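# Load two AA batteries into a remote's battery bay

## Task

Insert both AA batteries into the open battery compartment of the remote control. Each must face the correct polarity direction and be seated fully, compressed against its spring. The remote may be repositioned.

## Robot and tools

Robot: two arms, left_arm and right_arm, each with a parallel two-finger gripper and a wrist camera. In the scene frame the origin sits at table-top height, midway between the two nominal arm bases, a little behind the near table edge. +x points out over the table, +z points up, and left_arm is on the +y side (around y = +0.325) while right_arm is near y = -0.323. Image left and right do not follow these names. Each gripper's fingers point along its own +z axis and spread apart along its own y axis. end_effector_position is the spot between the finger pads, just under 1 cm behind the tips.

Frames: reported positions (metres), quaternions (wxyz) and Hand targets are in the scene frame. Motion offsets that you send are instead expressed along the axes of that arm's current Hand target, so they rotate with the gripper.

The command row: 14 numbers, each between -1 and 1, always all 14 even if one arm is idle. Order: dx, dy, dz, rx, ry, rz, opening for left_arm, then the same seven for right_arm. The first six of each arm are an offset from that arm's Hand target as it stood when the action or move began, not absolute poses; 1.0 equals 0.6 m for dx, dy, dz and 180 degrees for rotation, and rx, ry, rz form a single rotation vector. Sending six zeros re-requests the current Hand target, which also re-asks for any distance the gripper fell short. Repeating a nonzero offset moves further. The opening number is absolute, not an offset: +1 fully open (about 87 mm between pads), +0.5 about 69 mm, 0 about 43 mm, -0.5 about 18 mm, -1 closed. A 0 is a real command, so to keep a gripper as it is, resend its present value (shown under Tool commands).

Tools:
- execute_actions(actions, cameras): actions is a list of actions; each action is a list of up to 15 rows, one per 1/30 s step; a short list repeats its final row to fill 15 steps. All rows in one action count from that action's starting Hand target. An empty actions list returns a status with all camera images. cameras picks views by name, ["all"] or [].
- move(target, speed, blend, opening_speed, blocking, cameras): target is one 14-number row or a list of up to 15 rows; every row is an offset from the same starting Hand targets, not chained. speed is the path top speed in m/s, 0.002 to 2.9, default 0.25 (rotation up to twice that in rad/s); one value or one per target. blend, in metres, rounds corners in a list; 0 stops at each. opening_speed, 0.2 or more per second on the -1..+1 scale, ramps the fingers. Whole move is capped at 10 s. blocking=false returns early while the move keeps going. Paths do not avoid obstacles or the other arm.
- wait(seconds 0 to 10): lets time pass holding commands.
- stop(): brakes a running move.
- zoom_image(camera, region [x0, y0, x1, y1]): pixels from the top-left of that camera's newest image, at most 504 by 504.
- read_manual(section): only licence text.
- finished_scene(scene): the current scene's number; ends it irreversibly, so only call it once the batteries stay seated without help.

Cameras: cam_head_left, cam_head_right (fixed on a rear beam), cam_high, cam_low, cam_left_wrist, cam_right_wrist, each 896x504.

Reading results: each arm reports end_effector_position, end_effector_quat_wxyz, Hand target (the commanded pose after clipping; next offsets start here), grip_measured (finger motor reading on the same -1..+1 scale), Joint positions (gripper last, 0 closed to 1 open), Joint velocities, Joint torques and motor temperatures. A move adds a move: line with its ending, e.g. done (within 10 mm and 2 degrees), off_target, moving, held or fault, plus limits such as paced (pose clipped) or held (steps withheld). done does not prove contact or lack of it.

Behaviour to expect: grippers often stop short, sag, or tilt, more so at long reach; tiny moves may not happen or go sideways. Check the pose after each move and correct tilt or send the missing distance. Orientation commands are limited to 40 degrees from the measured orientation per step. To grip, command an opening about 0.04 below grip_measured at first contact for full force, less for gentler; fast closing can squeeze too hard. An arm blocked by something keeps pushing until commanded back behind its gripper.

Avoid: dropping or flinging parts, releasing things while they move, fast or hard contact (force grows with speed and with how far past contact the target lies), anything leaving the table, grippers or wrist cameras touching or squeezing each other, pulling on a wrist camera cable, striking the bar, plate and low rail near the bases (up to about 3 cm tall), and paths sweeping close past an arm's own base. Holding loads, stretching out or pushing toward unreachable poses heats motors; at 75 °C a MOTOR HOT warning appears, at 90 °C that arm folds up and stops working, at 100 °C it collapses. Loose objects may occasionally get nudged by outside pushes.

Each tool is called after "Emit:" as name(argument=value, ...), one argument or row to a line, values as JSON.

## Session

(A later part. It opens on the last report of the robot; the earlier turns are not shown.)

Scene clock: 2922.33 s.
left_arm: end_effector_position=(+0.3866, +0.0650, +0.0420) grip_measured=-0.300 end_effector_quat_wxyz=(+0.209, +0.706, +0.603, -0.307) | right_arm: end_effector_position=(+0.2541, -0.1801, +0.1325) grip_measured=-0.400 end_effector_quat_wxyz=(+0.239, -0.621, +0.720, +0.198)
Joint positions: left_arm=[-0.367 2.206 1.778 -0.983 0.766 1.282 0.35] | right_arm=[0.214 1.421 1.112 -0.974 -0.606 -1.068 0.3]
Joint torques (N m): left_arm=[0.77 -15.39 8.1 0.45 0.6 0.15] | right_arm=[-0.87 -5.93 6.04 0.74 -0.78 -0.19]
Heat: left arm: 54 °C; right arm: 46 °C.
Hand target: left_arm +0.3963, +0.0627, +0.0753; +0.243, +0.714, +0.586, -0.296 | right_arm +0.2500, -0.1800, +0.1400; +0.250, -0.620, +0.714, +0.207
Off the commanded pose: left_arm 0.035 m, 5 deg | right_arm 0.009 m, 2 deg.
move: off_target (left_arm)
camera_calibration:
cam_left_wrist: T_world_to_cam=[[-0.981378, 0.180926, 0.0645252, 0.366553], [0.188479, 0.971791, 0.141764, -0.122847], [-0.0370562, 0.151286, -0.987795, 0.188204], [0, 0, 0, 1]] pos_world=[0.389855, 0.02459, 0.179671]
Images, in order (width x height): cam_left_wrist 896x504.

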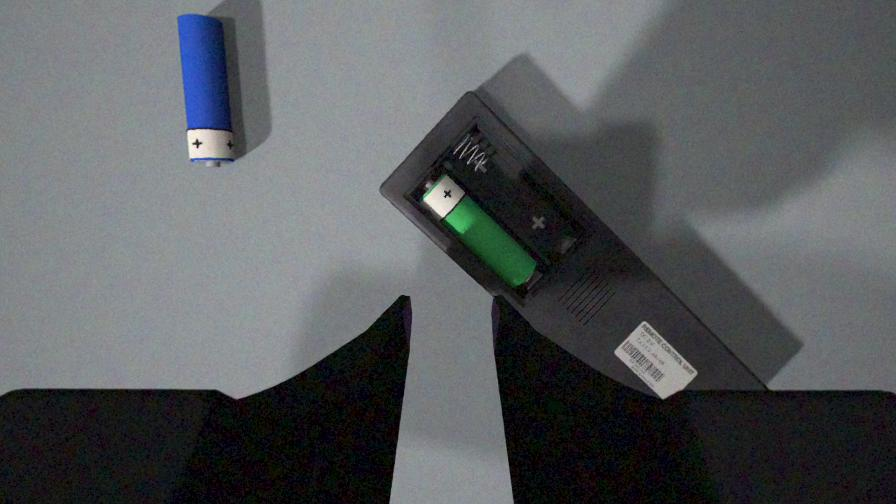

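Emit:
move(
  target=[
    [-0.0648,0,-0.0648,0,0,0,-0.3,0,0,0,0,0,0,-0.4],
    [-0.0965,0.1442,0.0377,0.0118,0,0.0118,-0.3,0,0,0,0,0,0,-0.4],
  ],
  speed=0.15,
  cameras=["cam_left_wrist","cam_head_right"],
)

Scene clock: 2946.80 s.
left_arm: end_effector_position=(+0.4706, -0.0107, +0.1013) grip_measured=-0.300 end_effector_quat_wxyz=(+0.284, +0.723, +0.565, -0.278) | right_arm: end_effector_position=(+0.2541, -0.1801, +0.1325) grip_measured=-0.400 end_effector_quat_wxyz=(+0.239, -0.621, +0.720, +0.198)
Joint positions: left_arm=[-0.431 2.673 2.833 -1.341 0.766 1.208 0.35] | right_arm=[0.214 1.421 1.112 -0.974 -0.606 -1.068 0.3]
Joint torques (N m): left_arm=[0.21 -11.97 7.99 0.83 0.51 -0.14] | right_arm=[-0.84 -5.96 6.08 0.74 -0.77 -0.2]
Motor temperatures (°C): left_arm=[27 70 50 29 27 28 31] | right_arm=[26 46 41 40 29 29 27]
Heat: left arm: 70 °C; right arm: 46 °C.
Hand target: left_arm +0.4700, -0.0100, +0.1003; +0.235, +0.729, +0.567, -0.302 | right_arm +0.2500, -0.1800, +0.1400; +0.250, -0.620, +0.714, +0.207
Off the commanded pose: left_arm 0.001 m, 6 deg | right_arm 0.009 m, 2 deg.
elbow stopped short (left arm): the move would have taken joint 3 (elbow) straighter than the controller allows.
move: off_target (left_arm)
camera_calibration:
cam_left_wrist: T_world_to_cam=[[-0.975396, 0.193306, -0.106002, 0.473363], [0.184805, 0.979095, 0.0849708, -0.0659148], [0.120212, 0.0632905, -0.990729, 0.18675], [0, 0, 0, 1]] pos_world=[0.451449, -0.0387865, 0.240797]
Images, in order (width x height): cam_head_right 896x504, cam_left_wrist 896x504.

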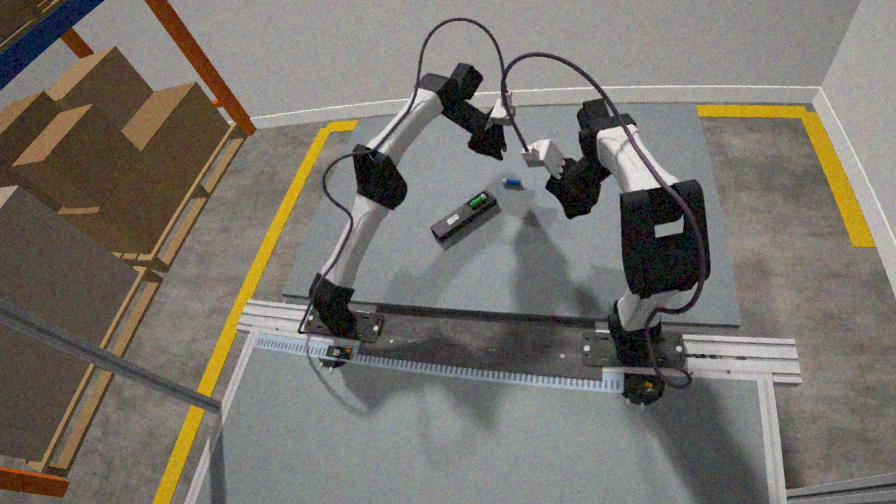

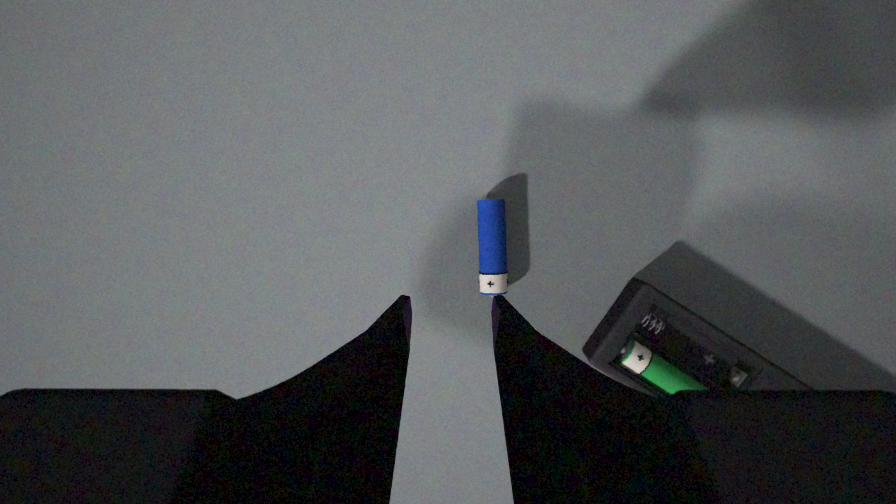

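Emit:
move(
  target=[0.0868,-0.1985,-0.1577,0,0,0,-0.3,0,0,0,0,0,0,-0.4],
  speed=0.25,
  cameras=["cam_right_wrist"],
)

Scene clock: 2967.50 s.
left_arm: end_effector_position=(+0.3773, +0.1235, +0.1092) grip_measured=-0.300 end_effector_quat_wxyz=(+0.200, +0.724, +0.584, -0.308) | right_arm: end_effector_position=(+0.2541, -0.1801, +0.1325) grip_measured=-0.400 end_effector_quat_wxyz=(+0.239, -0.621, +0.720, +0.198)
Joint positions: left_arm=[-0.244 2.124 1.914 -1.369 0.769 1.528 0.35] | right_arm=[0.214 1.421 1.112 -0.974 -0.606 -1.068 0.3]
Joint torques (N m): left_arm=[0.57 -14.15 4.85 0.52 0.81 0.14] | right_arm=[-0.87 -5.96 6.08 0.75 -0.77 -0.2]
Motor temperatures (°C): left_arm=[27 70 50 29 27 28 30] | right_arm=[26 45 41 39 29 29 27]
Heat: left arm: 70 °C; right arm: 45 °C.
Hand target: left_arm +0.3801, +0.1199, +0.1304; +0.235, +0.729, +0.567, -0.302 | right_arm +0.2500, -0.1800, +0.1400; +0.250, -0.620, +0.714, +0.207
Off the commanded pose: left_arm 0.022 m, 5 deg | right_arm 0.009 m, 2 deg.
move: off_target (left_arm)
camera_calibration:
cam_right_wrist: T_world_to_cam=[[0.990457, -0.137207, -0.0129771, -0.273455], [-0.130232, -0.962583, 0.237642, -0.150299], [-0.0450976, -0.233684, -0.971266, 0.245472], [0, 0, 0, 1]] pos_world=[0.262342, -0.124832, 0.270587]
Images, in order (width x height): cam_right_wrist 896x504.

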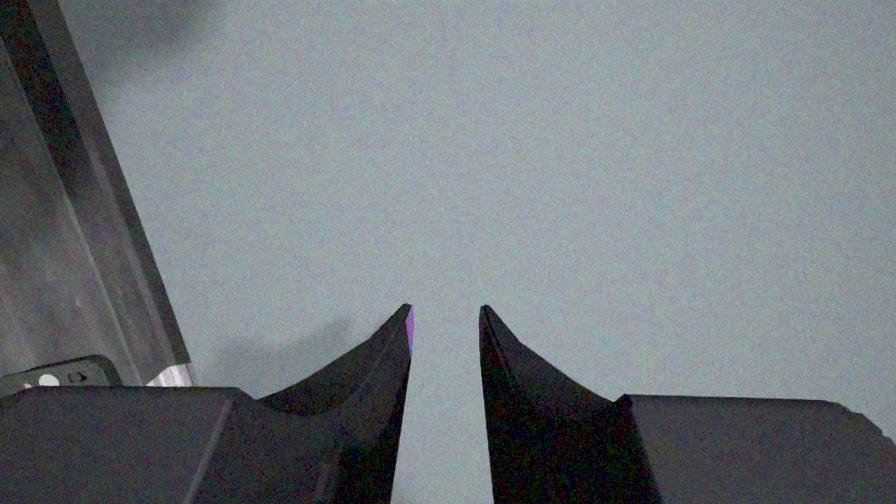

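Emit:
move(
  target=[0,0,0,0,0,0,-0.3,-0.2218,-0.2685,0.2727,0.0215,0,0.0276,-0.3],
  speed=0.25,
  cameras=["cam_right_wrist"],
)

Scene clock: 2975.13 s.
left_arm: end_effector_position=(+0.3776, +0.1233, +0.1092) grip_measured=-0.300 end_effector_quat_wxyz=(+0.200, +0.724, +0.583, -0.308) | right_arm: end_effector_position=(+0.4334, +0.0017, +0.0832) grip_measured=-0.300 end_effector_quat_wxyz=(+0.254, -0.585, +0.743, +0.203)
Joint positions: left_arm=[-0.244 2.124 1.914 -1.368 0.77 1.529 0.35] | right_arm=[0.484 2.306 2.039 -0.803 -0.502 -0.667 0.35]
Joint torques (N m): left_arm=[0.58 -14.17 4.9 0.46 0.83 0.13] | right_arm=[-0.02 -10.62 10.06 1.05 -0.07 0.01]
Motor temperatures (°C): left_arm=[27 72 49 29 27 28 30] | right_arm=[26 46 42 39 29 29 27]
Heat: left arm: 72 °C; right arm: 46 °C.
Hand target: left_arm +0.3802, +0.1198, +0.1304; +0.235, +0.729, +0.567, -0.302 | right_arm +0.4400, -0.0002, +0.0949; +0.262, -0.580, +0.747, +0.194
Off the commanded pose: left_arm 0.022 m, 4 deg | right_arm 0.013 m, 2 deg.
move: off_target (left_arm, right_arm)
camera_calibration:
cam_right_wrist: T_world_to_cam=[[0.975285, -0.218863, -0.0302905, -0.418629], [-0.208123, -0.956027, 0.206635, 0.096184], [-0.0741831, -0.195224, -0.977949, 0.261276], [0, 0, 0, 1]] pos_world=[0.447683, 0.0513396, 0.222959]
Images, in order (width x height): cam_right_wrist 896x504.

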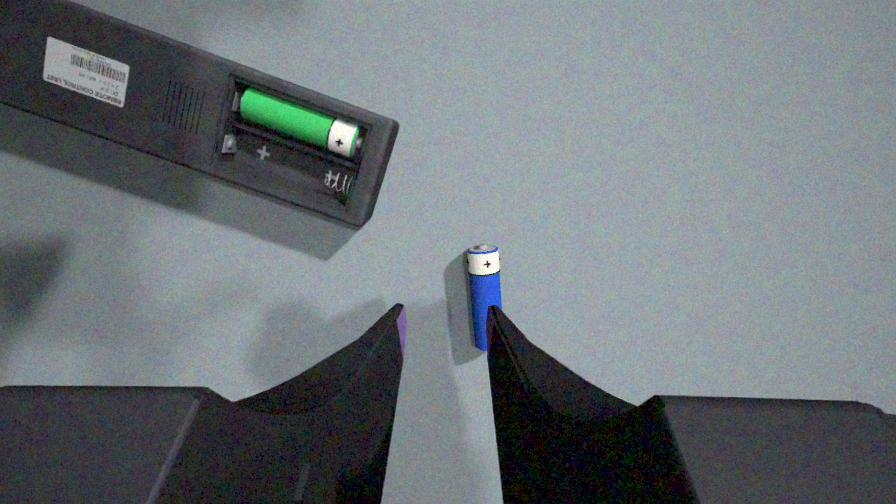

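Emit:
move(
  target=[
    [0,0,0,0,0,0,-0.3,0.055,-0.0238,0.058,-0.0103,0,-0.0131,-0.3],
    [0,0,0,0,0,0,-0.3,0.0787,-0.0238,0.0967,-0.0103,0,-0.0131,-0.3],
  ],
  speed=0.1,
  blend=[0.01,0],
  cameras=["cam_right_wrist"],
)

Scene clock: 2998.83 s.
left_arm: end_effector_position=(+0.3776, +0.1233, +0.1092) grip_measured=-0.300 end_effector_quat_wxyz=(+0.200, +0.724, +0.583, -0.308) | right_arm: end_effector_position=(+0.4449, -0.0062, +0.0170) grip_measured=-0.300 end_effector_quat_wxyz=(+0.236, -0.598, +0.740, +0.199)
Joint positions: left_arm=[-0.244 2.124 1.914 -1.368 0.77 1.529 0.35] | right_arm=[0.468 2.415 1.98 -0.689 -0.502 -0.723 0.35]
Joint torques (N m): left_arm=[0.54 -14.04 4.83 0.49 0.8 0.14] | right_arm=[-0.65 -11.03 5.9 1.56 -0.5 -0.18]
Motor temperatures (°C): left_arm=[27 75 46 29 27 28 30] | right_arm=[26 49 44 39 29 29 27]
Heat: left arm: 75 °C; right arm: 49 °C. Fold the left arm in close to its base, or ease its load, before you think long.
Hand target: left_arm +0.3802, +0.1198, +0.1304; +0.235, +0.729, +0.567, -0.302 | right_arm +0.4543, -0.0055, +0.0202; +0.256, -0.599, +0.732, +0.200
Off the commanded pose: left_arm 0.022 m, 4 deg | right_arm 0.010 m, 2 deg.
MOTOR HOT: joint 2 (shoulder) of the left arm reports 75 °C; the controller's stop level is 90 °C. To cool a motor, set the load down, stop pushing, or move to a pose that needs little force.
move: off_target (left_arm)
camera_calibration:
cam_right_wrist: T_world_to_cam=[[0.980503, -0.193104, -0.0363836, -0.435597], [-0.178954, -0.953986, 0.240597, 0.0911525], [-0.0811698, -0.229396, -0.969943, 0.198543], [0, 0, 0, 1]] pos_world=[0.459532, 0.0483873, 0.154795]
Images, in order (width x height): cam_right_wrist 896x504.

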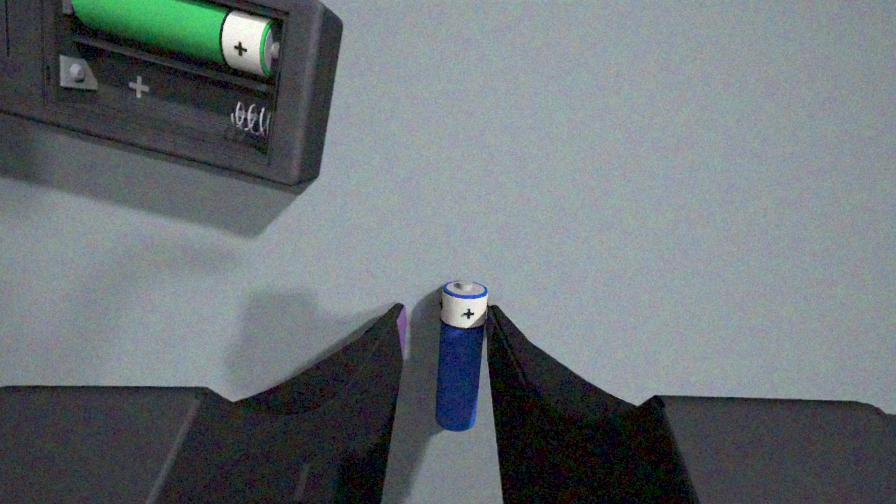

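Emit:
move(
  target=[
    [0,0,0,0,0,0,-0.3,0,0,0,0,0,0,-0.68],
    [0.0558,-0.2992,-0.0797,0,0,0,-0.3,-0.0614,-0.0014,-0.0789,0,0,0,-0.68],
  ],
  speed=0.2,
  opening_speed=0.5,
  cameras=["cam_right_wrist"],
)

Scene clock: 3011.43 s.
left_arm: end_effector_position=(+0.2236, +0.2189, +0.1339) grip_measured=-0.300 end_effector_quat_wxyz=(+0.225, +0.728, +0.571, -0.305) | right_arm: end_effector_position=(+0.4453, -0.0044, +0.0516) grip_measured=-0.603 end_effector_quat_wxyz=(+0.230, -0.598, +0.741, +0.199)
Joint positions: left_arm=[-0.009 1.487 1.181 -1.463 0.775 1.868 0.35] | right_arm=[0.468 2.415 2.123 -0.846 -0.502 -0.726 0.199]
Joint torques (N m): left_arm=[1.2 -6.72 4.81 -0.29 0.59 0.13] | right_arm=[-1.07 -13.48 9.98 0.97 -0.51 -0.19]
Motor temperatures (°C): left_arm=[27 75 46 29 27 28 30] | right_arm=[26 54 43 40 29 29 27]
Heat: left arm: 75 °C; right arm: 54 °C. Fold the left arm in close to its base, or ease its load, before you think long.
Hand target: left_arm +0.2203, +0.2197, +0.1406; +0.235, +0.729, +0.567, -0.302 | right_arm +0.4544, -0.0056, +0.0802; +0.256, -0.599, +0.732, +0.200
Off the commanded pose: left_arm 0.007 m, 1 deg | right_arm 0.030 m, 3 deg.
MOTOR HOT: still on. Joint 2 (shoulder) of the left arm reports 75 °C.
move: off_target (right_arm)
camera_calibration:
cam_right_wrist: T_world_to_cam=[[0.980377, -0.191854, -0.0453022, -0.433919], [-0.174897, -0.95255, 0.249118, 0.0823994], [-0.090947, -0.236307, -0.967413, 0.236807], [0, 0, 0, 1]] pos_world=[0.461353, 0.0511993, 0.188905]
Images, in order (width x height): cam_right_wrist 896x504.

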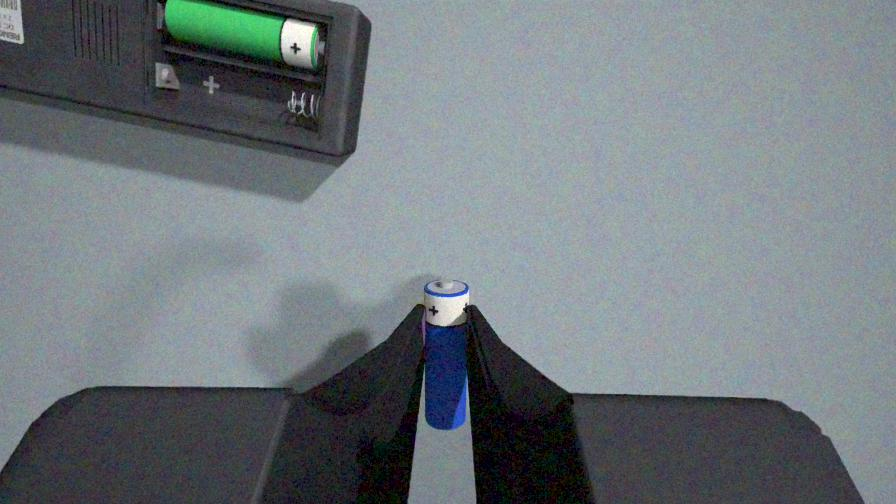

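Emit:
move(
  target=[
    [0.0847,-0.0085,-0.1553,0,0,0,-0.3,-0.06,0,-0.078,0,0,0,-0.68],
    [0.0847,-0.0085,-0.1553,0,0,0,-0.3,0.0168,0.2893,-0.0603,0,0,0,-0.68],
  ],
  speed=0.2,
  cameras=["cam_right_wrist","cam_head_left"],
)

Scene clock: 3058.70 s.
left_arm: end_effector_position=(+0.2408, +0.3137, +0.1586) grip_measured=-0.300 end_effector_quat_wxyz=(+0.257, +0.709, +0.630, -0.186) | right_arm: end_effector_position=(+0.2670, -0.0048, +0.0824) grip_measured=-0.603 end_effector_quat_wxyz=(+0.217, -0.605, +0.738, +0.206)
Joint positions: left_arm=[0.348 1.415 1.249 -1.552 0.661 2.067 0.35] | right_arm=[0.703 1.797 1.307 -0.575 -0.413 -0.512 0.199]
Joint torques (N m): left_arm=[0.85 -6.22 7.24 -0.18 0.23 0.1] | right_arm=[-0.08 -9.98 6.28 1.7 -0.03 0.05]
Motor temperatures (°C): left_arm=[27 54 44 29 27 28 30] | right_arm=[26 68 46 39 29 29 28]
Heat: left arm: 54 °C; right arm: 68 °C.
Hand target: left_arm +0.2404, +0.3197, +0.1705; +0.235, +0.729, +0.567, -0.302 | right_arm +0.2780, +0.0000, +0.1002; +0.256, -0.599, +0.732, +0.200
Off the commanded pose: left_arm 0.013 m, 16 deg | right_arm 0.021 m, 5 deg.
MOTOR HOT: cleared for the motors of the left arm.
joint sent to its limit (left arm) — joint 4 (wrist pitch), lower limit. The joint targets are off in orientation, not in position.
move: off_target (left_arm, right_arm)
camera_calibration:
cam_right_wrist: T_world_to_cam=[[0.98322, -0.169835, -0.0665948, -0.256624], [-0.147295, -0.954461, 0.25944, 0.0347919], [-0.107624, -0.245278, -0.96346, 0.254328], [0, 0, 0, 1]] pos_world=[0.284815, 0.0520047, 0.218919]
Images, in order (width x height): cam_head_left 896x504, cam_right_wrist 896x504.

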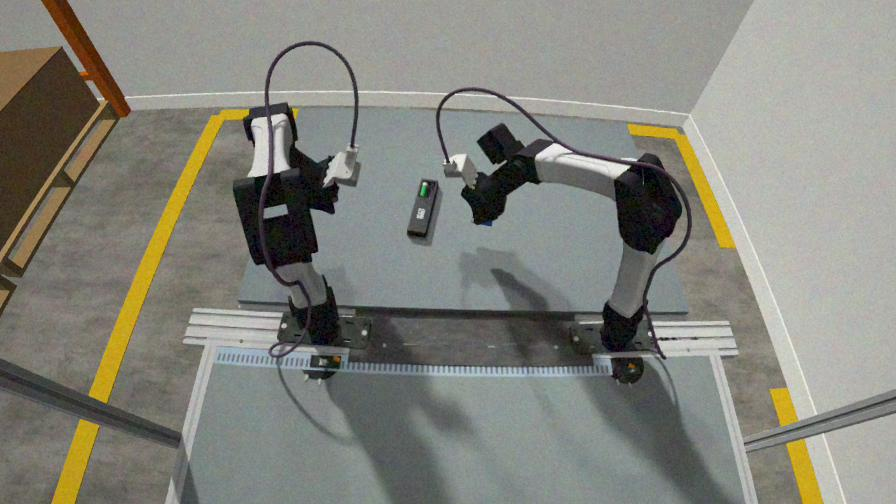

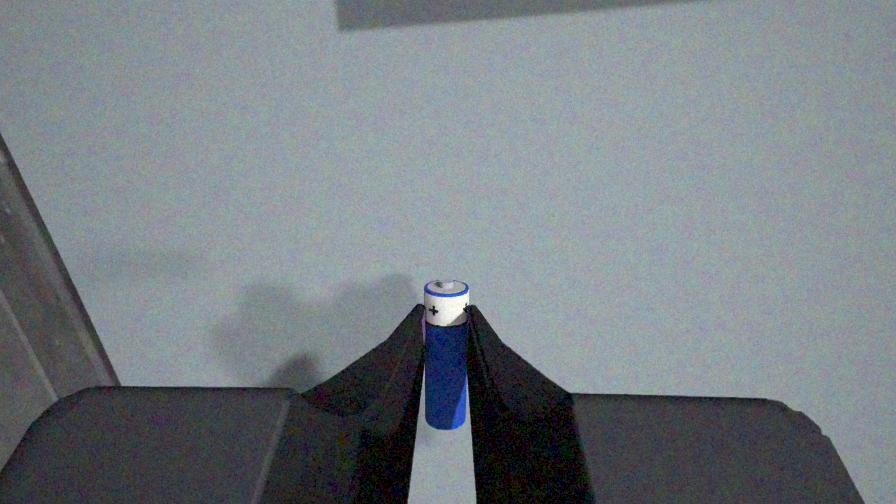

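Emit:
move(
  target=[0,0,0,0,0,0,-0.3,0.0799,0,0.1026,0,0,0,-0.68],
  speed=0.1,
  cameras=["cam_right_wrist"],
)

Scene clock: 3068.37 s.
left_arm: end_effector_position=(+0.2408, +0.3137, +0.1586) grip_measured=-0.300 end_effector_quat_wxyz=(+0.257, +0.709, +0.630, -0.186) | right_arm: end_effector_position=(+0.2692, -0.0055, +0.0174) grip_measured=-0.603 end_effector_quat_wxyz=(+0.233, -0.604, +0.734, +0.206)
Joint positions: left_arm=[0.348 1.415 1.249 -1.552 0.661 2.067 0.35] | right_arm=[0.706 1.874 1.115 -0.273 -0.408 -0.506 0.199]
Joint torques (N m): left_arm=[0.92 -6.16 7.15 -0.2 0.22 0.13] | right_arm=[0.29 -7.46 5.85 1.77 -0.03 0.03]
Motor temperatures (°C): left_arm=[27 52 45 29 27 28 30] | right_arm=[26 65 44 40 29 29 28]
Heat: left arm: 52 °C; right arm: 65 °C.
Hand target: left_arm +0.2404, +0.3197, +0.1705; +0.235, +0.729, +0.567, -0.302 | right_arm +0.2790, -0.0002, +0.0222; +0.256, -0.599, +0.732, +0.200
Off the commanded pose: left_arm 0.013 m, 16 deg | right_arm 0.012 m, 3 deg.
joint sent to its limit (left arm) — joint 4 (wrist pitch), lower limit. The joint targets are off in orientation, not in position.
move: off_target (left_arm, right_arm)
camera_calibration:
cam_right_wrist: T_world_to_cam=[[0.984141, -0.171278, -0.0461558, -0.263876], [-0.15582, -0.959054, 0.236508, 0.0540611], [-0.0847744, -0.225565, -0.970533, 0.185834], [0, 0, 0, 1]] pos_world=[0.283868, 0.0485692, 0.155393]
Images, in order (width x height): cam_right_wrist 896x504.

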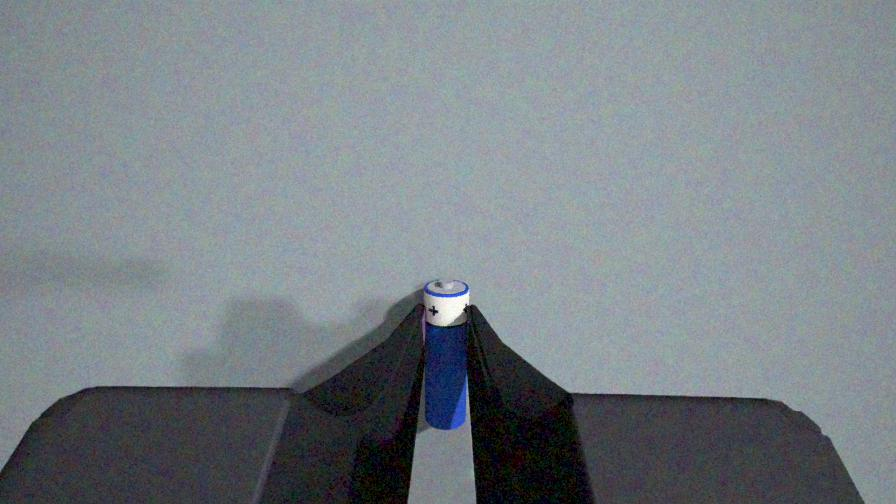

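Emit:
move(
  target=[
    [0,0,0,0,0,0,-0.3,0.0061,0,0.0079,0,0,0,-0.68],
    [0,0,0,0,0,0,-0.3,0.0061,0,0.0079,0,0,0,-0.4],
    [0,0,0,0,0,0,-0.3,-0.09,0,-0.116,0,0,0,-0.4],
  ],
  speed=0.08,
  opening_speed=0.3,
  cameras=["cam_right_wrist"],
)

Scene clock: 3077.07 s.
left_arm: end_effector_position=(+0.2408, +0.3137, +0.1586) grip_measured=-0.300 end_effector_quat_wxyz=(+0.257, +0.709, +0.630, -0.186) | right_arm: end_effector_position=(+0.2697, -0.0012, +0.0869) grip_measured=-0.400 end_effector_quat_wxyz=(+0.232, -0.604, +0.734, +0.206)
Joint positions: left_arm=[0.348 1.415 1.249 -1.552 0.661 2.067 0.35] | right_arm=[0.706 1.785 1.299 -0.546 -0.408 -0.505 0.3]
Joint torques (N m): left_arm=[0.99 -6.15 7.25 -0.2 0.22 0.11] | right_arm=[-0.36 -9.69 9.76 1.13 -0.08 -0.04]
Motor temperatures (°C): left_arm=[27 51 45 29 27 28 30] | right_arm=[26 61 44 41 29 29 28]
Heat: left arm: 51 °C; right arm: 61 °C.
Hand target: left_arm +0.2404, +0.3197, +0.1705; +0.235, +0.729, +0.567, -0.302 | right_arm +0.2778, -0.0001, +0.1103; +0.256, -0.599, +0.732, +0.200
Off the commanded pose: left_arm 0.013 m, 16 deg | right_arm 0.025 m, 3 deg.
joint sent to its limit (left arm) — joint 4 (wrist pitch), lower limit. The joint targets are off in orientation, not in position.
move: off_target (left_arm, right_arm)
camera_calibration:
cam_right_wrist: T_world_to_cam=[[0.983835, -0.172731, -0.0472438, -0.26031], [-0.156919, -0.958676, 0.237311, 0.0419859], [-0.0862827, -0.226062, -0.970284, 0.254725], [0, 0, 0, 1]] pos_world=[0.284669, 0.0528708, 0.224894]
Images, in order (width x height): cam_right_wrist 896x504.

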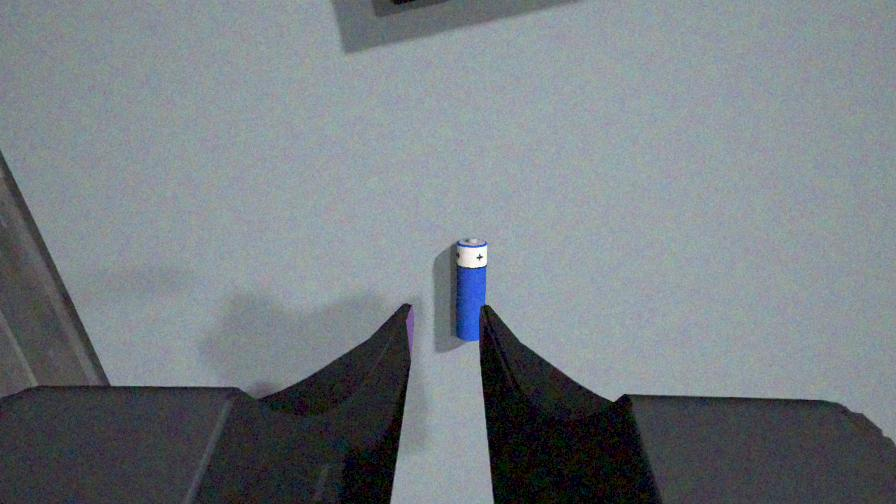

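Emit:
move(
  target=[-0.1483,0.2057,0.2555,-0.318,0,-0.3176,0.4,0.2247,-0.0185,-0.2593,0,0,0,-0.4],
  speed=0.2,
  opening_speed=0.8,
  cameras=["cam_left_wrist"],
)

Scene clock: 3100.17 s.
left_arm: end_effector_position=(+0.3008, +0.1326, +0.1080) grip_measured=+0.400 end_effector_quat_wxyz=(+0.342, +0.202, +0.915, -0.072) | right_arm: end_effector_position=(+0.2487, -0.2021, +0.1402) grip_measured=-0.400 end_effector_quat_wxyz=(+0.241, -0.598, +0.739, +0.193)
Joint positions: left_arm=[-0.595 1.346 0.922 -0.406 -0.127 -0.145 0.7] | right_arm=[0.137 1.378 1.108 -1.035 -0.611 -1.088 0.3]
Joint torques (N m): left_arm=[-0.4 -3.92 9.28 2.38 -0.28 -0.16] | right_arm=[-0.77 -5.29 7.3 0.72 -0.77 -0.2]
Motor temperatures (°C): left_arm=[27 48 46 30 27 28 30] | right_arm=[26 57 44 40 29 28 28]
Heat: left arm: 48 °C; right arm: 57 °C.
Hand target: left_arm +0.3179, +0.1233, +0.1250; +0.375, +0.187, +0.905, -0.077 | right_arm +0.2473, -0.2001, +0.1502; +0.256, -0.599, +0.732, +0.200
Off the commanded pose: left_arm 0.026 m, 4 deg | right_arm 0.010 m, 2 deg.
move: off_target (left_arm)
camera_calibration:
cam_left_wrist: T_world_to_cam=[[-0.413982, -0.910105, -0.0180973, 0.248784], [-0.895886, 0.403831, 0.185223, 0.215074], [-0.161264, 0.0928923, -0.98253, 0.284545], [0, 0, 0, 1]] pos_world=[0.341561, 0.113134, 0.24424]
Images, in order (width x height): cam_left_wrist 896x504.

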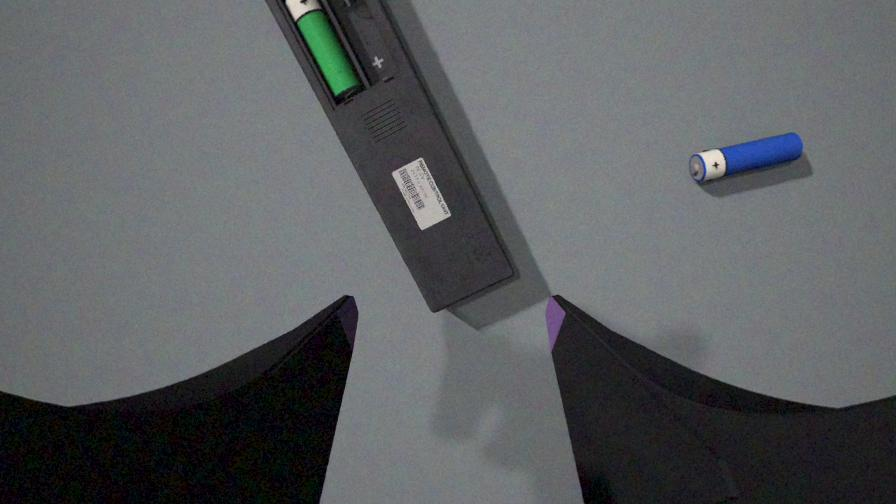

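Emit:
move(
  target=[0.0423,0.0092,0.0825,-0.0866,0,-0.0866,0.4,0,0,0,0,0,0,-0.4],
  speed=0.15,
  cameras=["cam_left_wrist"],
)

Scene clock: 3123.20 s.
left_arm: end_effector_position=(+0.3210, +0.1297, +0.0603) grip_measured=+0.400 end_effector_quat_wxyz=(+0.355, +0.028, +0.934, +0.004) | right_arm: end_effector_position=(+0.2486, -0.2020, +0.1402) grip_measured=-0.400 end_effector_quat_wxyz=(+0.241, -0.598, +0.739, +0.193)
Joint positions: left_arm=[-0.677 1.55 0.922 -0.302 -0.433 -0.51 0.7] | right_arm=[0.137 1.378 1.108 -1.035 -0.611 -1.088 0.3]
Joint torques (N m): left_arm=[-0.36 -5.31 7.95 2.11 -0.51 -0.17] | right_arm=[-0.72 -5.27 7.31 0.71 -0.77 -0.2]
Motor temperatures (°C): left_arm=[27 44 48 34 27 28 30] | right_arm=[26 51 44 39 29 29 27]
Heat: left arm: 48 °C; right arm: 51 °C.
Hand target: left_arm +0.3358, +0.1216, +0.0721; +0.383, +0.011, +0.924, -0.004 | right_arm +0.2474, -0.2001, +0.1503; +0.256, -0.599, +0.732, +0.200
Off the commanded pose: left_arm 0.021 m, 4 deg | right_arm 0.010 m, 2 deg.
move: off_target (left_arm)
camera_calibration:
cam_left_wrist: T_world_to_cam=[[-0.0449421, -0.998285, -0.0375113, 0.147681], [-0.984285, 0.0378305, 0.172486, 0.319747], [-0.170771, 0.0446737, -0.984297, 0.250701], [0, 0, 0, 1]] pos_world=[0.364172, 0.124132, 0.197152]
Images, in order (width x height): cam_left_wrist 896x504.

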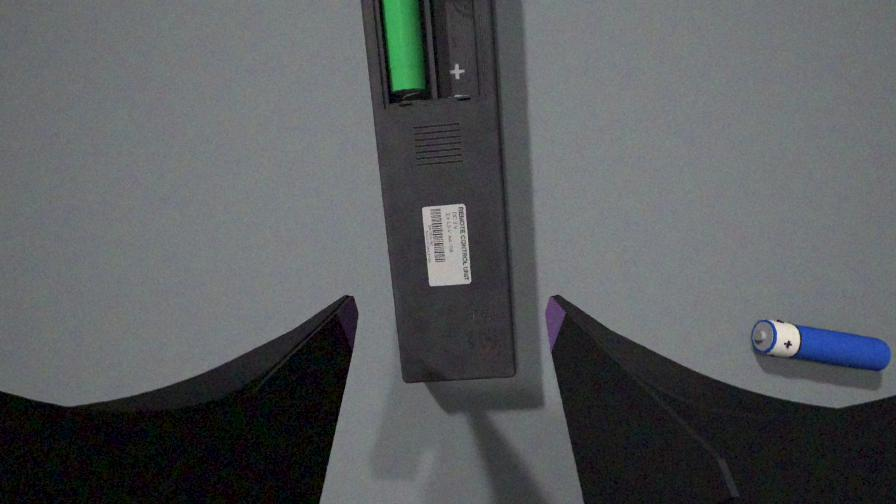

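Emit:
move(
  target=[0.0636,0,0.0636,-0.0157,0,-0.0157,0.4,0,0,0,0,0,0,-0.4],
  speed=0.12,
  cameras=["cam_left_wrist"],
)

Scene clock: 3135.63 s.
left_arm: end_effector_position=(+0.3305, +0.1230, +0.0178) grip_measured=+0.400 end_effector_quat_wxyz=(+0.367, -0.009, +0.930, +0.009) | right_arm: end_effector_position=(+0.2486, -0.2020, +0.1402) grip_measured=-0.400 end_effector_quat_wxyz=(+0.241, -0.598, +0.739, +0.193)
Joint positions: left_arm=[-0.691 1.683 0.865 -0.116 -0.485 -0.588 0.7] | right_arm=[0.137 1.378 1.108 -1.035 -0.611 -1.088 0.3]
Joint torques (N m): left_arm=[-0.38 -5.93 4.83 2.12 -0.51 -0.18] | right_arm=[-0.8 -5.33 7.3 0.71 -0.76 -0.2]
Heat: left arm: 48 °C; right arm: 49 °C.
Hand target: left_arm +0.3358, +0.1216, +0.0181; +0.383, -0.022, +0.924, +0.009 | right_arm +0.2474, -0.2001, +0.1503; +0.256, -0.599, +0.732, +0.200
Off the commanded pose: left_arm 0.005 m, 2 deg | right_arm 0.010 m, 2 deg.
move: done
camera_calibration:
cam_left_wrist: T_world_to_cam=[[0.0285578, -0.999389, -0.0201738, 0.115469], [-0.988525, -0.0312307, 0.147791, 0.347033], [-0.148331, 0.0157217, -0.988813, 0.207007], [0, 0, 0, 1]] pos_world=[0.370459, 0.122982, 0.155732]
Images, in order (width x height): cam_left_wrist 896x504.

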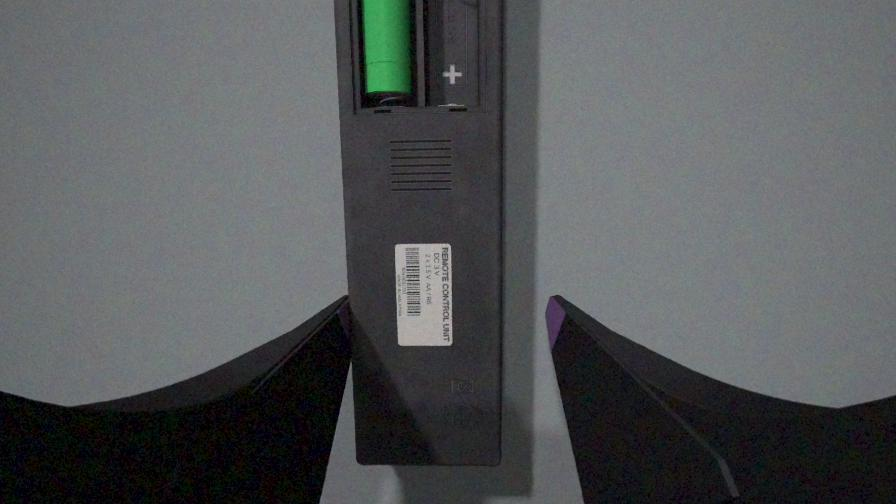

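Emit:
move(
  target=[
    [0,0,0,0,0,0,0.0,0,0,0,0,0,0,-0.4],
    [0.0353,0.0023,-0.0353,0.2359,0,0.2355,0.0,0,0,0,0,0,0,-0.4],
  ],
  speed=[0.1,0.12],
  opening_speed=0.4,
  cameras=["cam_left_wrist"],
)

Scene clock: 3153.60 s.
left_arm: end_effector_position=(+0.3134, +0.1199, +0.0174) grip_measured=+0.076 end_effector_quat_wxyz=(+0.355, +0.432, +0.810, -0.178) | right_arm: end_effector_position=(+0.2486, -0.2020, +0.1402) grip_measured=-0.400 end_effector_quat_wxyz=(+0.241, -0.598, +0.739, +0.193)
Joint positions: left_arm=[-0.43 1.571 0.669 0.123 0.362 0.373 0.538] | right_arm=[0.137 1.378 1.108 -1.035 -0.611 -1.088 0.3]
Joint torques (N m): left_arm=[0.91 -6.69 6.41 1.08 0.43 0.14] | right_arm=[-0.76 -5.3 7.27 0.72 -0.77 -0.2]
Heat: left arm: 47 °C; right arm: 47 °C.
Hand target: left_arm +0.3058, +0.1216, +0.0181; +0.336, +0.443, +0.811, -0.184 | right_arm +0.2474, -0.2001, +0.1503; +0.256, -0.599, +0.732, +0.200
Off the commanded pose: left_arm 0.008 m, 3 deg | right_arm 0.010 m, 2 deg.
move: off_target (left_arm)
camera_calibration:
cam_left_wrist: T_world_to_cam=[[-0.822732, -0.567658, -0.0296133, 0.328025], [-0.567938, 0.818735, 0.0843759, 0.097416], [-0.0236512, 0.0862373, -0.995994, 0.156663], [0, 0, 0, 1]] pos_world=[0.328908, 0.0929383, 0.157529]
Images, in order (width x height): cam_left_wrist 896x504.

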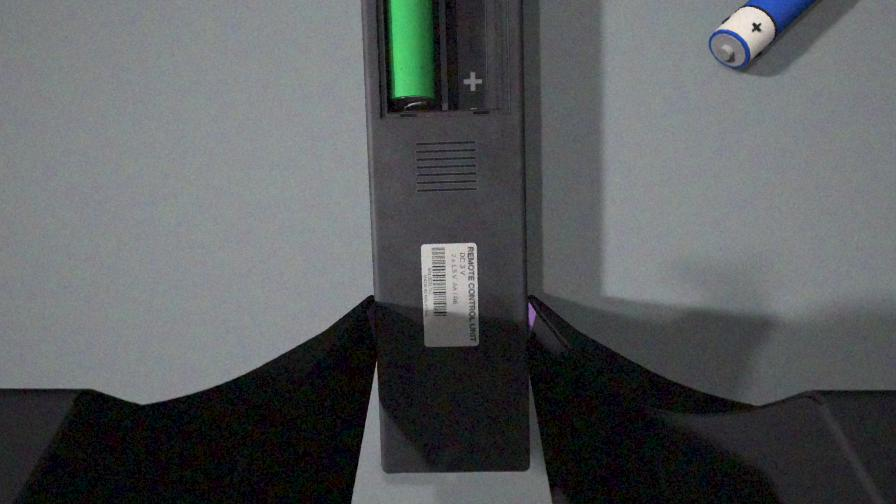

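Emit:
move(
  target=[
    [0.0191,-0.0421,-0.0191,0,0,0,0.0,0,0,0,0,0,0,-0.4],
    [0.0191,-0.0421,-0.0191,0,0,0,0.4,0,0,0,0,0,0,-0.4],
    [-0.0693,-0.0421,-0.1075,0,0,0,0.4,0,0,0,0,0,0,-0.4],
  ],
  speed=0.1,
  opening_speed=0.4,
  cameras=["cam_left_wrist"],
)

Scene clock: 3169.23 s.
left_arm: end_effector_position=(+0.2691, +0.1232, +0.0741) grip_measured=+0.400 end_effector_quat_wxyz=(+0.316, +0.449, +0.814, -0.188) | right_arm: end_effector_position=(+0.2486, -0.2020, +0.1402) grip_measured=-0.400 end_effector_quat_wxyz=(+0.241, -0.598, +0.739, +0.193)
Joint positions: left_arm=[-0.479 1.321 0.752 -0.283 0.362 0.367 0.7] | right_arm=[0.137 1.378 1.108 -1.035 -0.611 -1.088 0.3]
Joint torques (N m): left_arm=[-0.08 -6.83 8.69 1.58 0.09 -0.13] | right_arm=[-0.76 -5.33 7.32 0.71 -0.78 -0.19]
Motor temperatures (°C): left_arm=[27 44 47 33 27 28 30] | right_arm=[26 46 44 38 29 29 27]
Heat: left arm: 47 °C; right arm: 46 °C.
Hand target: left_arm +0.2758, +0.1216, +0.0931; +0.336, +0.443, +0.811, -0.184 | right_arm +0.2474, -0.2001, +0.1503; +0.256, -0.599, +0.732, +0.200
Off the commanded pose: left_arm 0.020 m, 3 deg | right_arm 0.010 m, 2 deg.
move: off_target (left_arm)
camera_calibration:
cam_left_wrist: T_world_to_cam=[[-0.847645, -0.530439, 0.0114809, 0.294152], [-0.523275, 0.83938, 0.147054, 0.0456644], [-0.0876398, 0.118642, -0.989062, 0.224455], [0, 0, 0, 1]] pos_world=[0.292903, 0.0910705, 0.211908]
Images, in order (width x height): cam_left_wrist 896x504.

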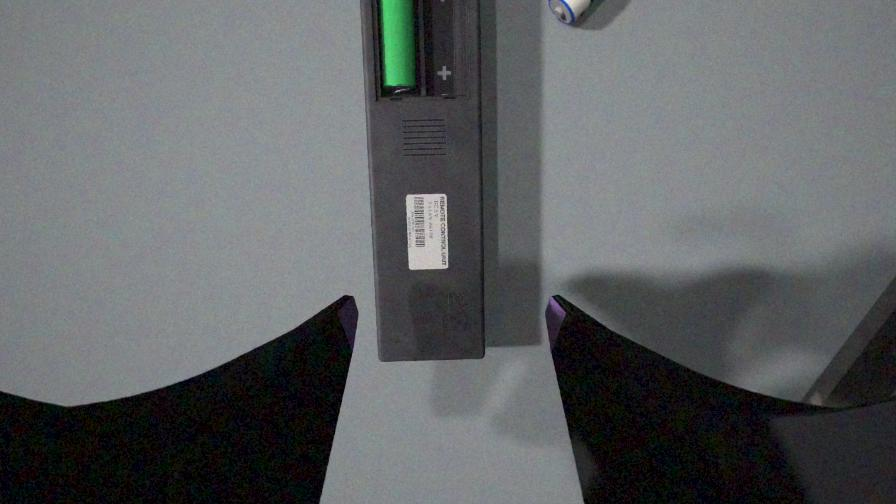

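Emit:
move(
  target=[-0.163,-0.0872,0.1347,0.158,0,0.158,-0.3,0,0,0,0,0,0,-0.4],
  speed=0.2,
  opening_speed=0.8,
  cameras=["cam_left_wrist"],
)

Scene clock: 3180.90 s.
left_arm: end_effector_position=(+0.3004, -0.0060, +0.0980) grip_measured=-0.300 end_effector_quat_wxyz=(+0.250, +0.689, +0.622, -0.274) | right_arm: end_effector_position=(+0.2486, -0.2020, +0.1402) grip_measured=-0.400 end_effector_quat_wxyz=(+0.241, -0.598, +0.739, +0.193)
Joint positions: left_arm=[-0.641 1.844 1.434 -0.645 0.621 0.846 0.35] | right_arm=[0.137 1.378 1.108 -1.035 -0.611 -1.088 0.3]
Joint torques (N m): left_arm=[-0.18 -7.64 8.84 1.16 0.7 0.14] | right_arm=[-0.76 -5.3 7.28 0.71 -0.77 -0.2]
Heat: left arm: 50 °C; right arm: 45 °C.
Hand target: left_arm +0.3000, -0.0129, +0.1051; +0.252, +0.695, +0.609, -0.288 | right_arm +0.2474, -0.2001, +0.1503; +0.256, -0.599, +0.732, +0.200
Off the commanded pose: left_arm 0.010 m, 2 deg | right_arm 0.010 m, 2 deg.
move: done
camera_calibration:
cam_left_wrist: T_world_to_cam=[[-0.995335, 0.0954465, -0.0140796, 0.302481], [0.0925806, 0.985954, 0.139008, -0.0164192], [0.0271497, 0.137056, -0.990191, 0.231959], [0, 0, 0, 1]] pos_world=[0.296293, -0.0444737, 0.236225]
Images, in order (width x height): cam_left_wrist 896x504.

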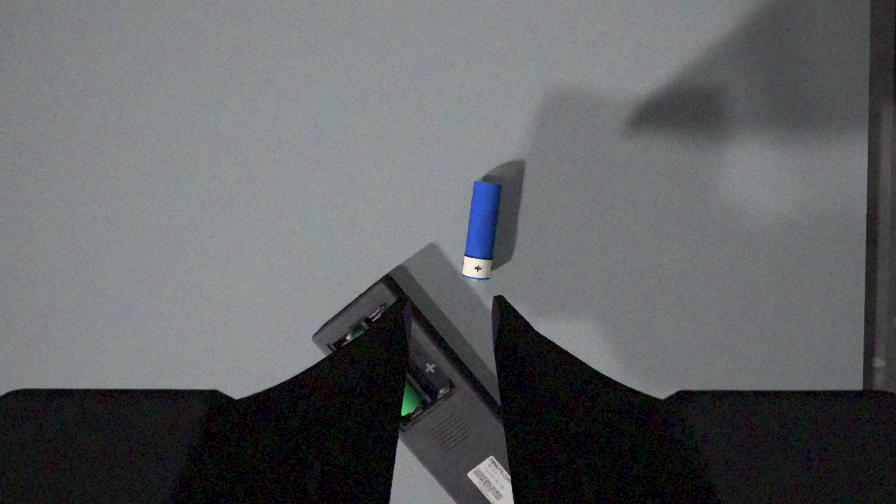

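Emit:
move(
  target=[
    [0.0723,-0.0232,0.1317,0.0157,0,0.0157,-0.3,0,0,0,0,0,0,-0.4],
    [0.0723,-0.0232,0.1317,0.0157,0,0.0157,-0.66,0,0,0,0,0,0,-0.4],
  ],
  speed=0.1,
  opening_speed=0.4,
  cameras=["cam_left_wrist"],
)

Scene clock: 3207.60 s.
left_arm: end_effector_position=(+0.2859, -0.0268, +0.0184) grip_measured=-0.613 end_effector_quat_wxyz=(+0.233, +0.709, +0.603, -0.283) | right_arm: end_effector_position=(+0.2486, -0.2020, +0.1402) grip_measured=-0.400 end_effector_quat_wxyz=(+0.241, -0.598, +0.739, +0.193)
Joint positions: left_arm=[-0.7 1.985 1.305 -0.398 0.621 0.855 0.194] | right_arm=[0.137 1.378 1.108 -1.035 -0.611 -1.088 0.3]
Joint torques (N m): left_arm=[-0.18 -8.64 5.35 1.72 0.71 0.12] | right_arm=[-0.73 -5.31 7.34 0.72 -0.77 -0.2]
Heat: left arm: 51 °C; right arm: 44 °C.
Hand target: left_arm +0.2829, -0.0361, +0.0185; +0.242, +0.716, +0.584, -0.296 | right_arm +0.2474, -0.2001, +0.1503; +0.256, -0.599, +0.732, +0.200
Off the commanded pose: left_arm 0.010 m, 3 deg | right_arm 0.010 m, 2 deg.
move: off_target (left_arm); target 2's new opening was sent with left_arm's hand 0.009 m and 3 deg from that target
camera_calibration:
cam_left_wrist: T_world_to_cam=[[-0.987145, 0.159826, 0.00108359, 0.288035], [0.1582, 0.976091, 0.149061, -0.00277288], [0.0227662, 0.147317, -0.988827, 0.15798], [0, 0, 0, 1]] pos_world=[0.281174, -0.0666019, 0.156316]
Images, in order (width x height): cam_left_wrist 896x504.

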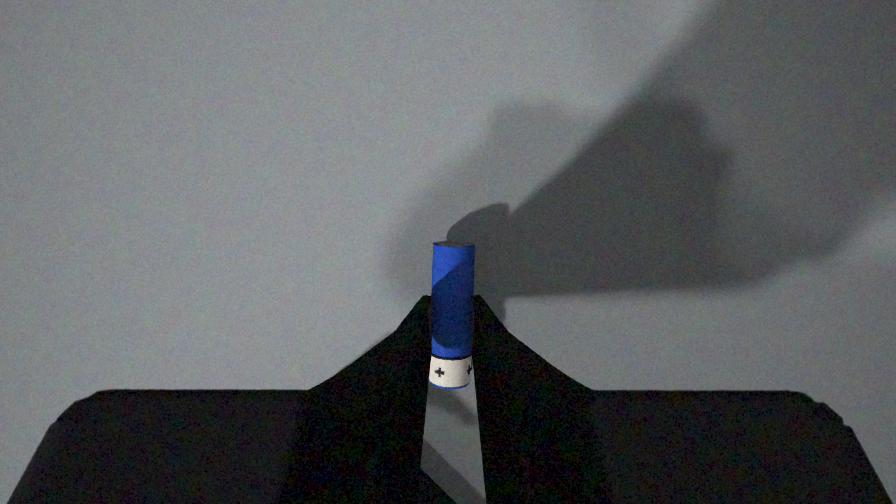

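Emit:
move(
  target=[
    [-0.0236,0,-0.0236,0,0,0,-0.66,0,0,0,0,0,0,-0.4],
    [-0.033,-0.0653,-0.014,0,0,0,-0.66,0,0,0,0,0,0,-0.4],
    [-0.0095,-0.0653,0.0095,0,0,0,-0.66,0,0,0,0,0,0,-0.4],
    [-0.0095,-0.0653,0.0095,0,0,0,-0.3,0,0,0,0,0,0,-0.4],
  ],
  speed=0.1,
  opening_speed=0.4,
  cameras=["cam_left_wrist"],
)

Scene clock: 3225.53 s.
left_arm: end_effector_position=(+0.2409, -0.0320, +0.0142) grip_measured=-0.300 end_effector_quat_wxyz=(+0.230, +0.714, +0.588, -0.302) | right_arm: end_effector_position=(+0.2486, -0.2020, +0.1402) grip_measured=-0.400 end_effector_quat_wxyz=(+0.241, -0.598, +0.739, +0.193)
Joint positions: left_arm=[-0.775 1.906 1.15 -0.287 0.63 0.798 0.35] | right_arm=[0.137 1.378 1.108 -1.035 -0.611 -1.088 0.3]
Joint torques (N m): left_arm=[-0.12 -9.5 5.04 1.69 0.21 -0.08] | right_arm=[-0.76 -5.27 7.28 0.71 -0.77 -0.2]
Heat: left arm: 49 °C; right arm: 44 °C.
Hand target: left_arm +0.2429, -0.0362, +0.0186; +0.242, +0.716, +0.584, -0.296 | right_arm +0.2474, -0.2001, +0.1503; +0.256, -0.599, +0.732, +0.200
Off the commanded pose: left_arm 0.006 m, 2 deg | right_arm 0.010 m, 2 deg.
move: done
camera_calibration:
cam_left_wrist: T_world_to_cam=[[-0.980119, 0.197746, 0.0162086, 0.243739], [0.198237, 0.972591, 0.121525, 0.000731588], [0.00826671, 0.122322, -0.992456, 0.158333], [0, 0, 0, 1]] pos_world=[0.237439, -0.0682776, 0.153099]
Images, in order (width x height): cam_left_wrist 896x504.

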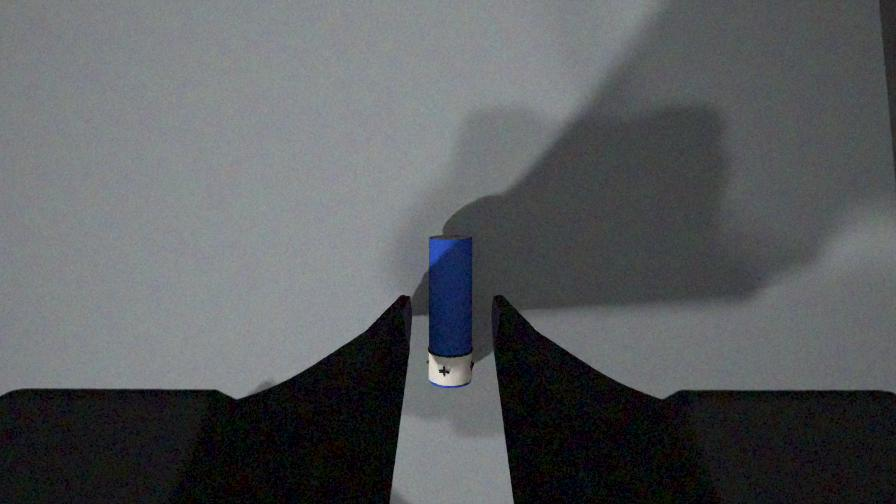

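Emit:
move(
  target=[
    [0.0262,-0.0018,-0.0285,0,0,0,-0.3,0,0,0,0,0,0,-0.4],
  ],
  speed=0.06,
  cameras=["cam_left_wrist"],
)

Scene clock: 3231.93 s.
left_arm: end_effector_position=(+0.2455, -0.0212, +0.0132) grip_measured=-0.300 end_effector_quat_wxyz=(+0.239, +0.715, +0.584, -0.302) | right_arm: end_effector_position=(+0.2486, -0.2020, +0.1402) grip_measured=-0.400 end_effector_quat_wxyz=(+0.241, -0.598, +0.739, +0.193)
Joint positions: left_arm=[-0.744 1.886 1.112 -0.269 0.647 0.831 0.35] | right_arm=[0.137 1.378 1.108 -1.035 -0.611 -1.088 0.3]
Joint torques (N m): left_arm=[1.25 -11 3.99 1.2 0.33 0.12] | right_arm=[-0.75 -5.3 7.3 0.71 -0.76 -0.2]
Heat: left arm: 49 °C; right arm: 44 °C.
Hand target: left_arm +0.2465, -0.0132, +0.0195; +0.242, +0.716, +0.584, -0.296 | right_arm +0.2474, -0.2001, +0.1503; +0.256, -0.599, +0.732, +0.200
Off the commanded pose: left_arm 0.010 m, 1 deg | right_arm 0.010 m, 2 deg.
move: done
camera_calibration:
cam_left_wrist: T_world_to_cam=[[-0.980221, 0.197906, 0.000851869, 0.246366], [0.196795, 0.974249, 0.110052, -0.00999107], [0.0209499, 0.108043, -0.993925, 0.152546], [0, 0, 0, 1]] pos_world=[0.240263, -0.0555049, 0.152509]
Images, in order (width x height): cam_left_wrist 896x504.

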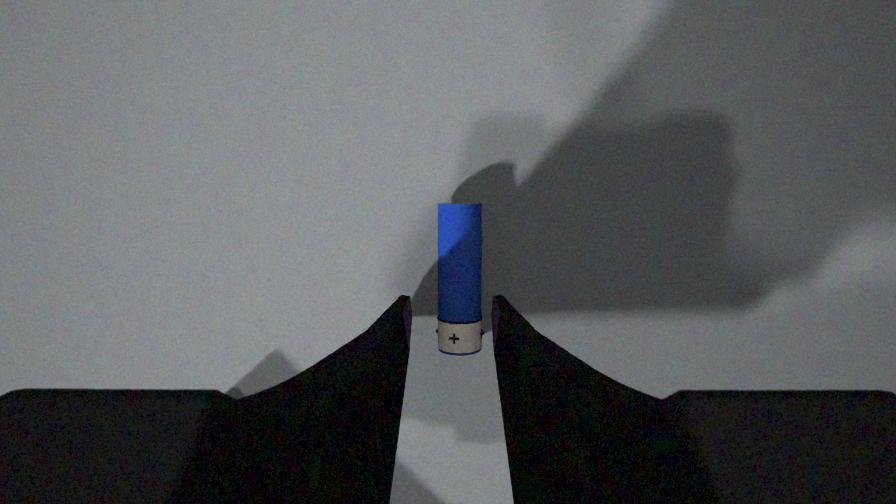

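Emit:
move(
  target=[
    [0.0073,0,-0.0213,0,0,0,-0.3,0,0,0,0,0,0,-0.4],
  ],
  speed=0.06,
  cameras=["cam_left_wrist"],
)

Scene clock: 3254.27 s.
left_arm: end_effector_position=(+0.2519, -0.0083, +0.0132) grip_measured=-0.300 end_effector_quat_wxyz=(+0.241, +0.715, +0.587, -0.295) | right_arm: end_effector_position=(+0.2486, -0.2020, +0.1402) grip_measured=-0.400 end_effector_quat_wxyz=(+0.241, -0.598, +0.739, +0.193)
Joint positions: left_arm=[-0.712 1.869 1.095 -0.286 0.647 0.864 0.35] | right_arm=[0.137 1.378 1.108 -1.035 -0.611 -1.088 0.3]
Joint torques (N m): left_arm=[1.03 -11.97 4.4 0.91 0.48 0.14] | right_arm=[-0.75 -5.31 7.31 0.71 -0.76 -0.2]
Motor temperatures (°C): left_arm=[27 54 47 33 27 28 30] | right_arm=[26 43 44 37 29 29 27]
Heat: left arm: 54 °C; right arm: 44 °C.
Hand target: left_arm +0.2489, -0.0013, +0.0255; +0.242, +0.716, +0.584, -0.296 | right_arm +0.2474, -0.2001, +0.1503; +0.256, -0.599, +0.732, +0.200
Off the commanded pose: left_arm 0.014 m, 0 deg | right_arm 0.010 m, 2 deg.
move: off_target (left_arm)
camera_calibration:
cam_left_wrist: T_world_to_cam=[[-0.9818, 0.189715, -0.00876567, 0.250639], [0.187348, 0.975052, 0.119054, -0.0215177], [0.0311332, 0.115245, -0.992849, 0.148521], [0, 0, 0, 1]] pos_world=[0.245484, -0.0436851, 0.152218]
Images, in order (width x height): cam_left_wrist 896x504.

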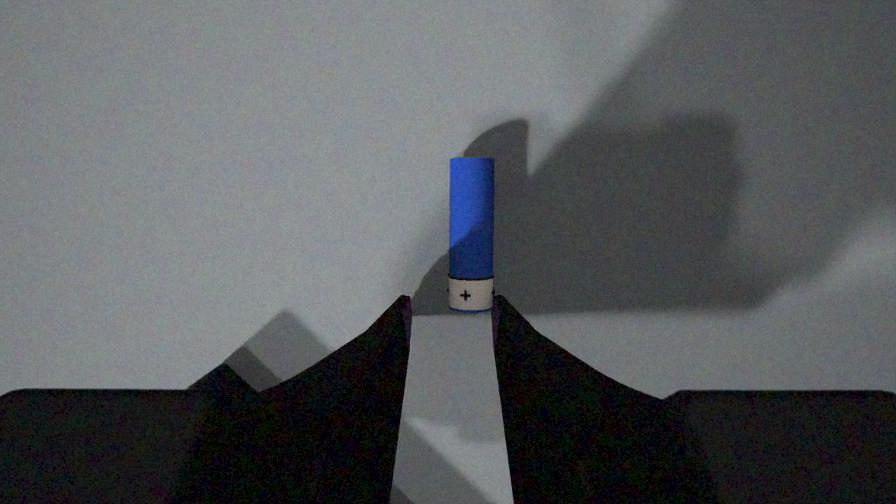

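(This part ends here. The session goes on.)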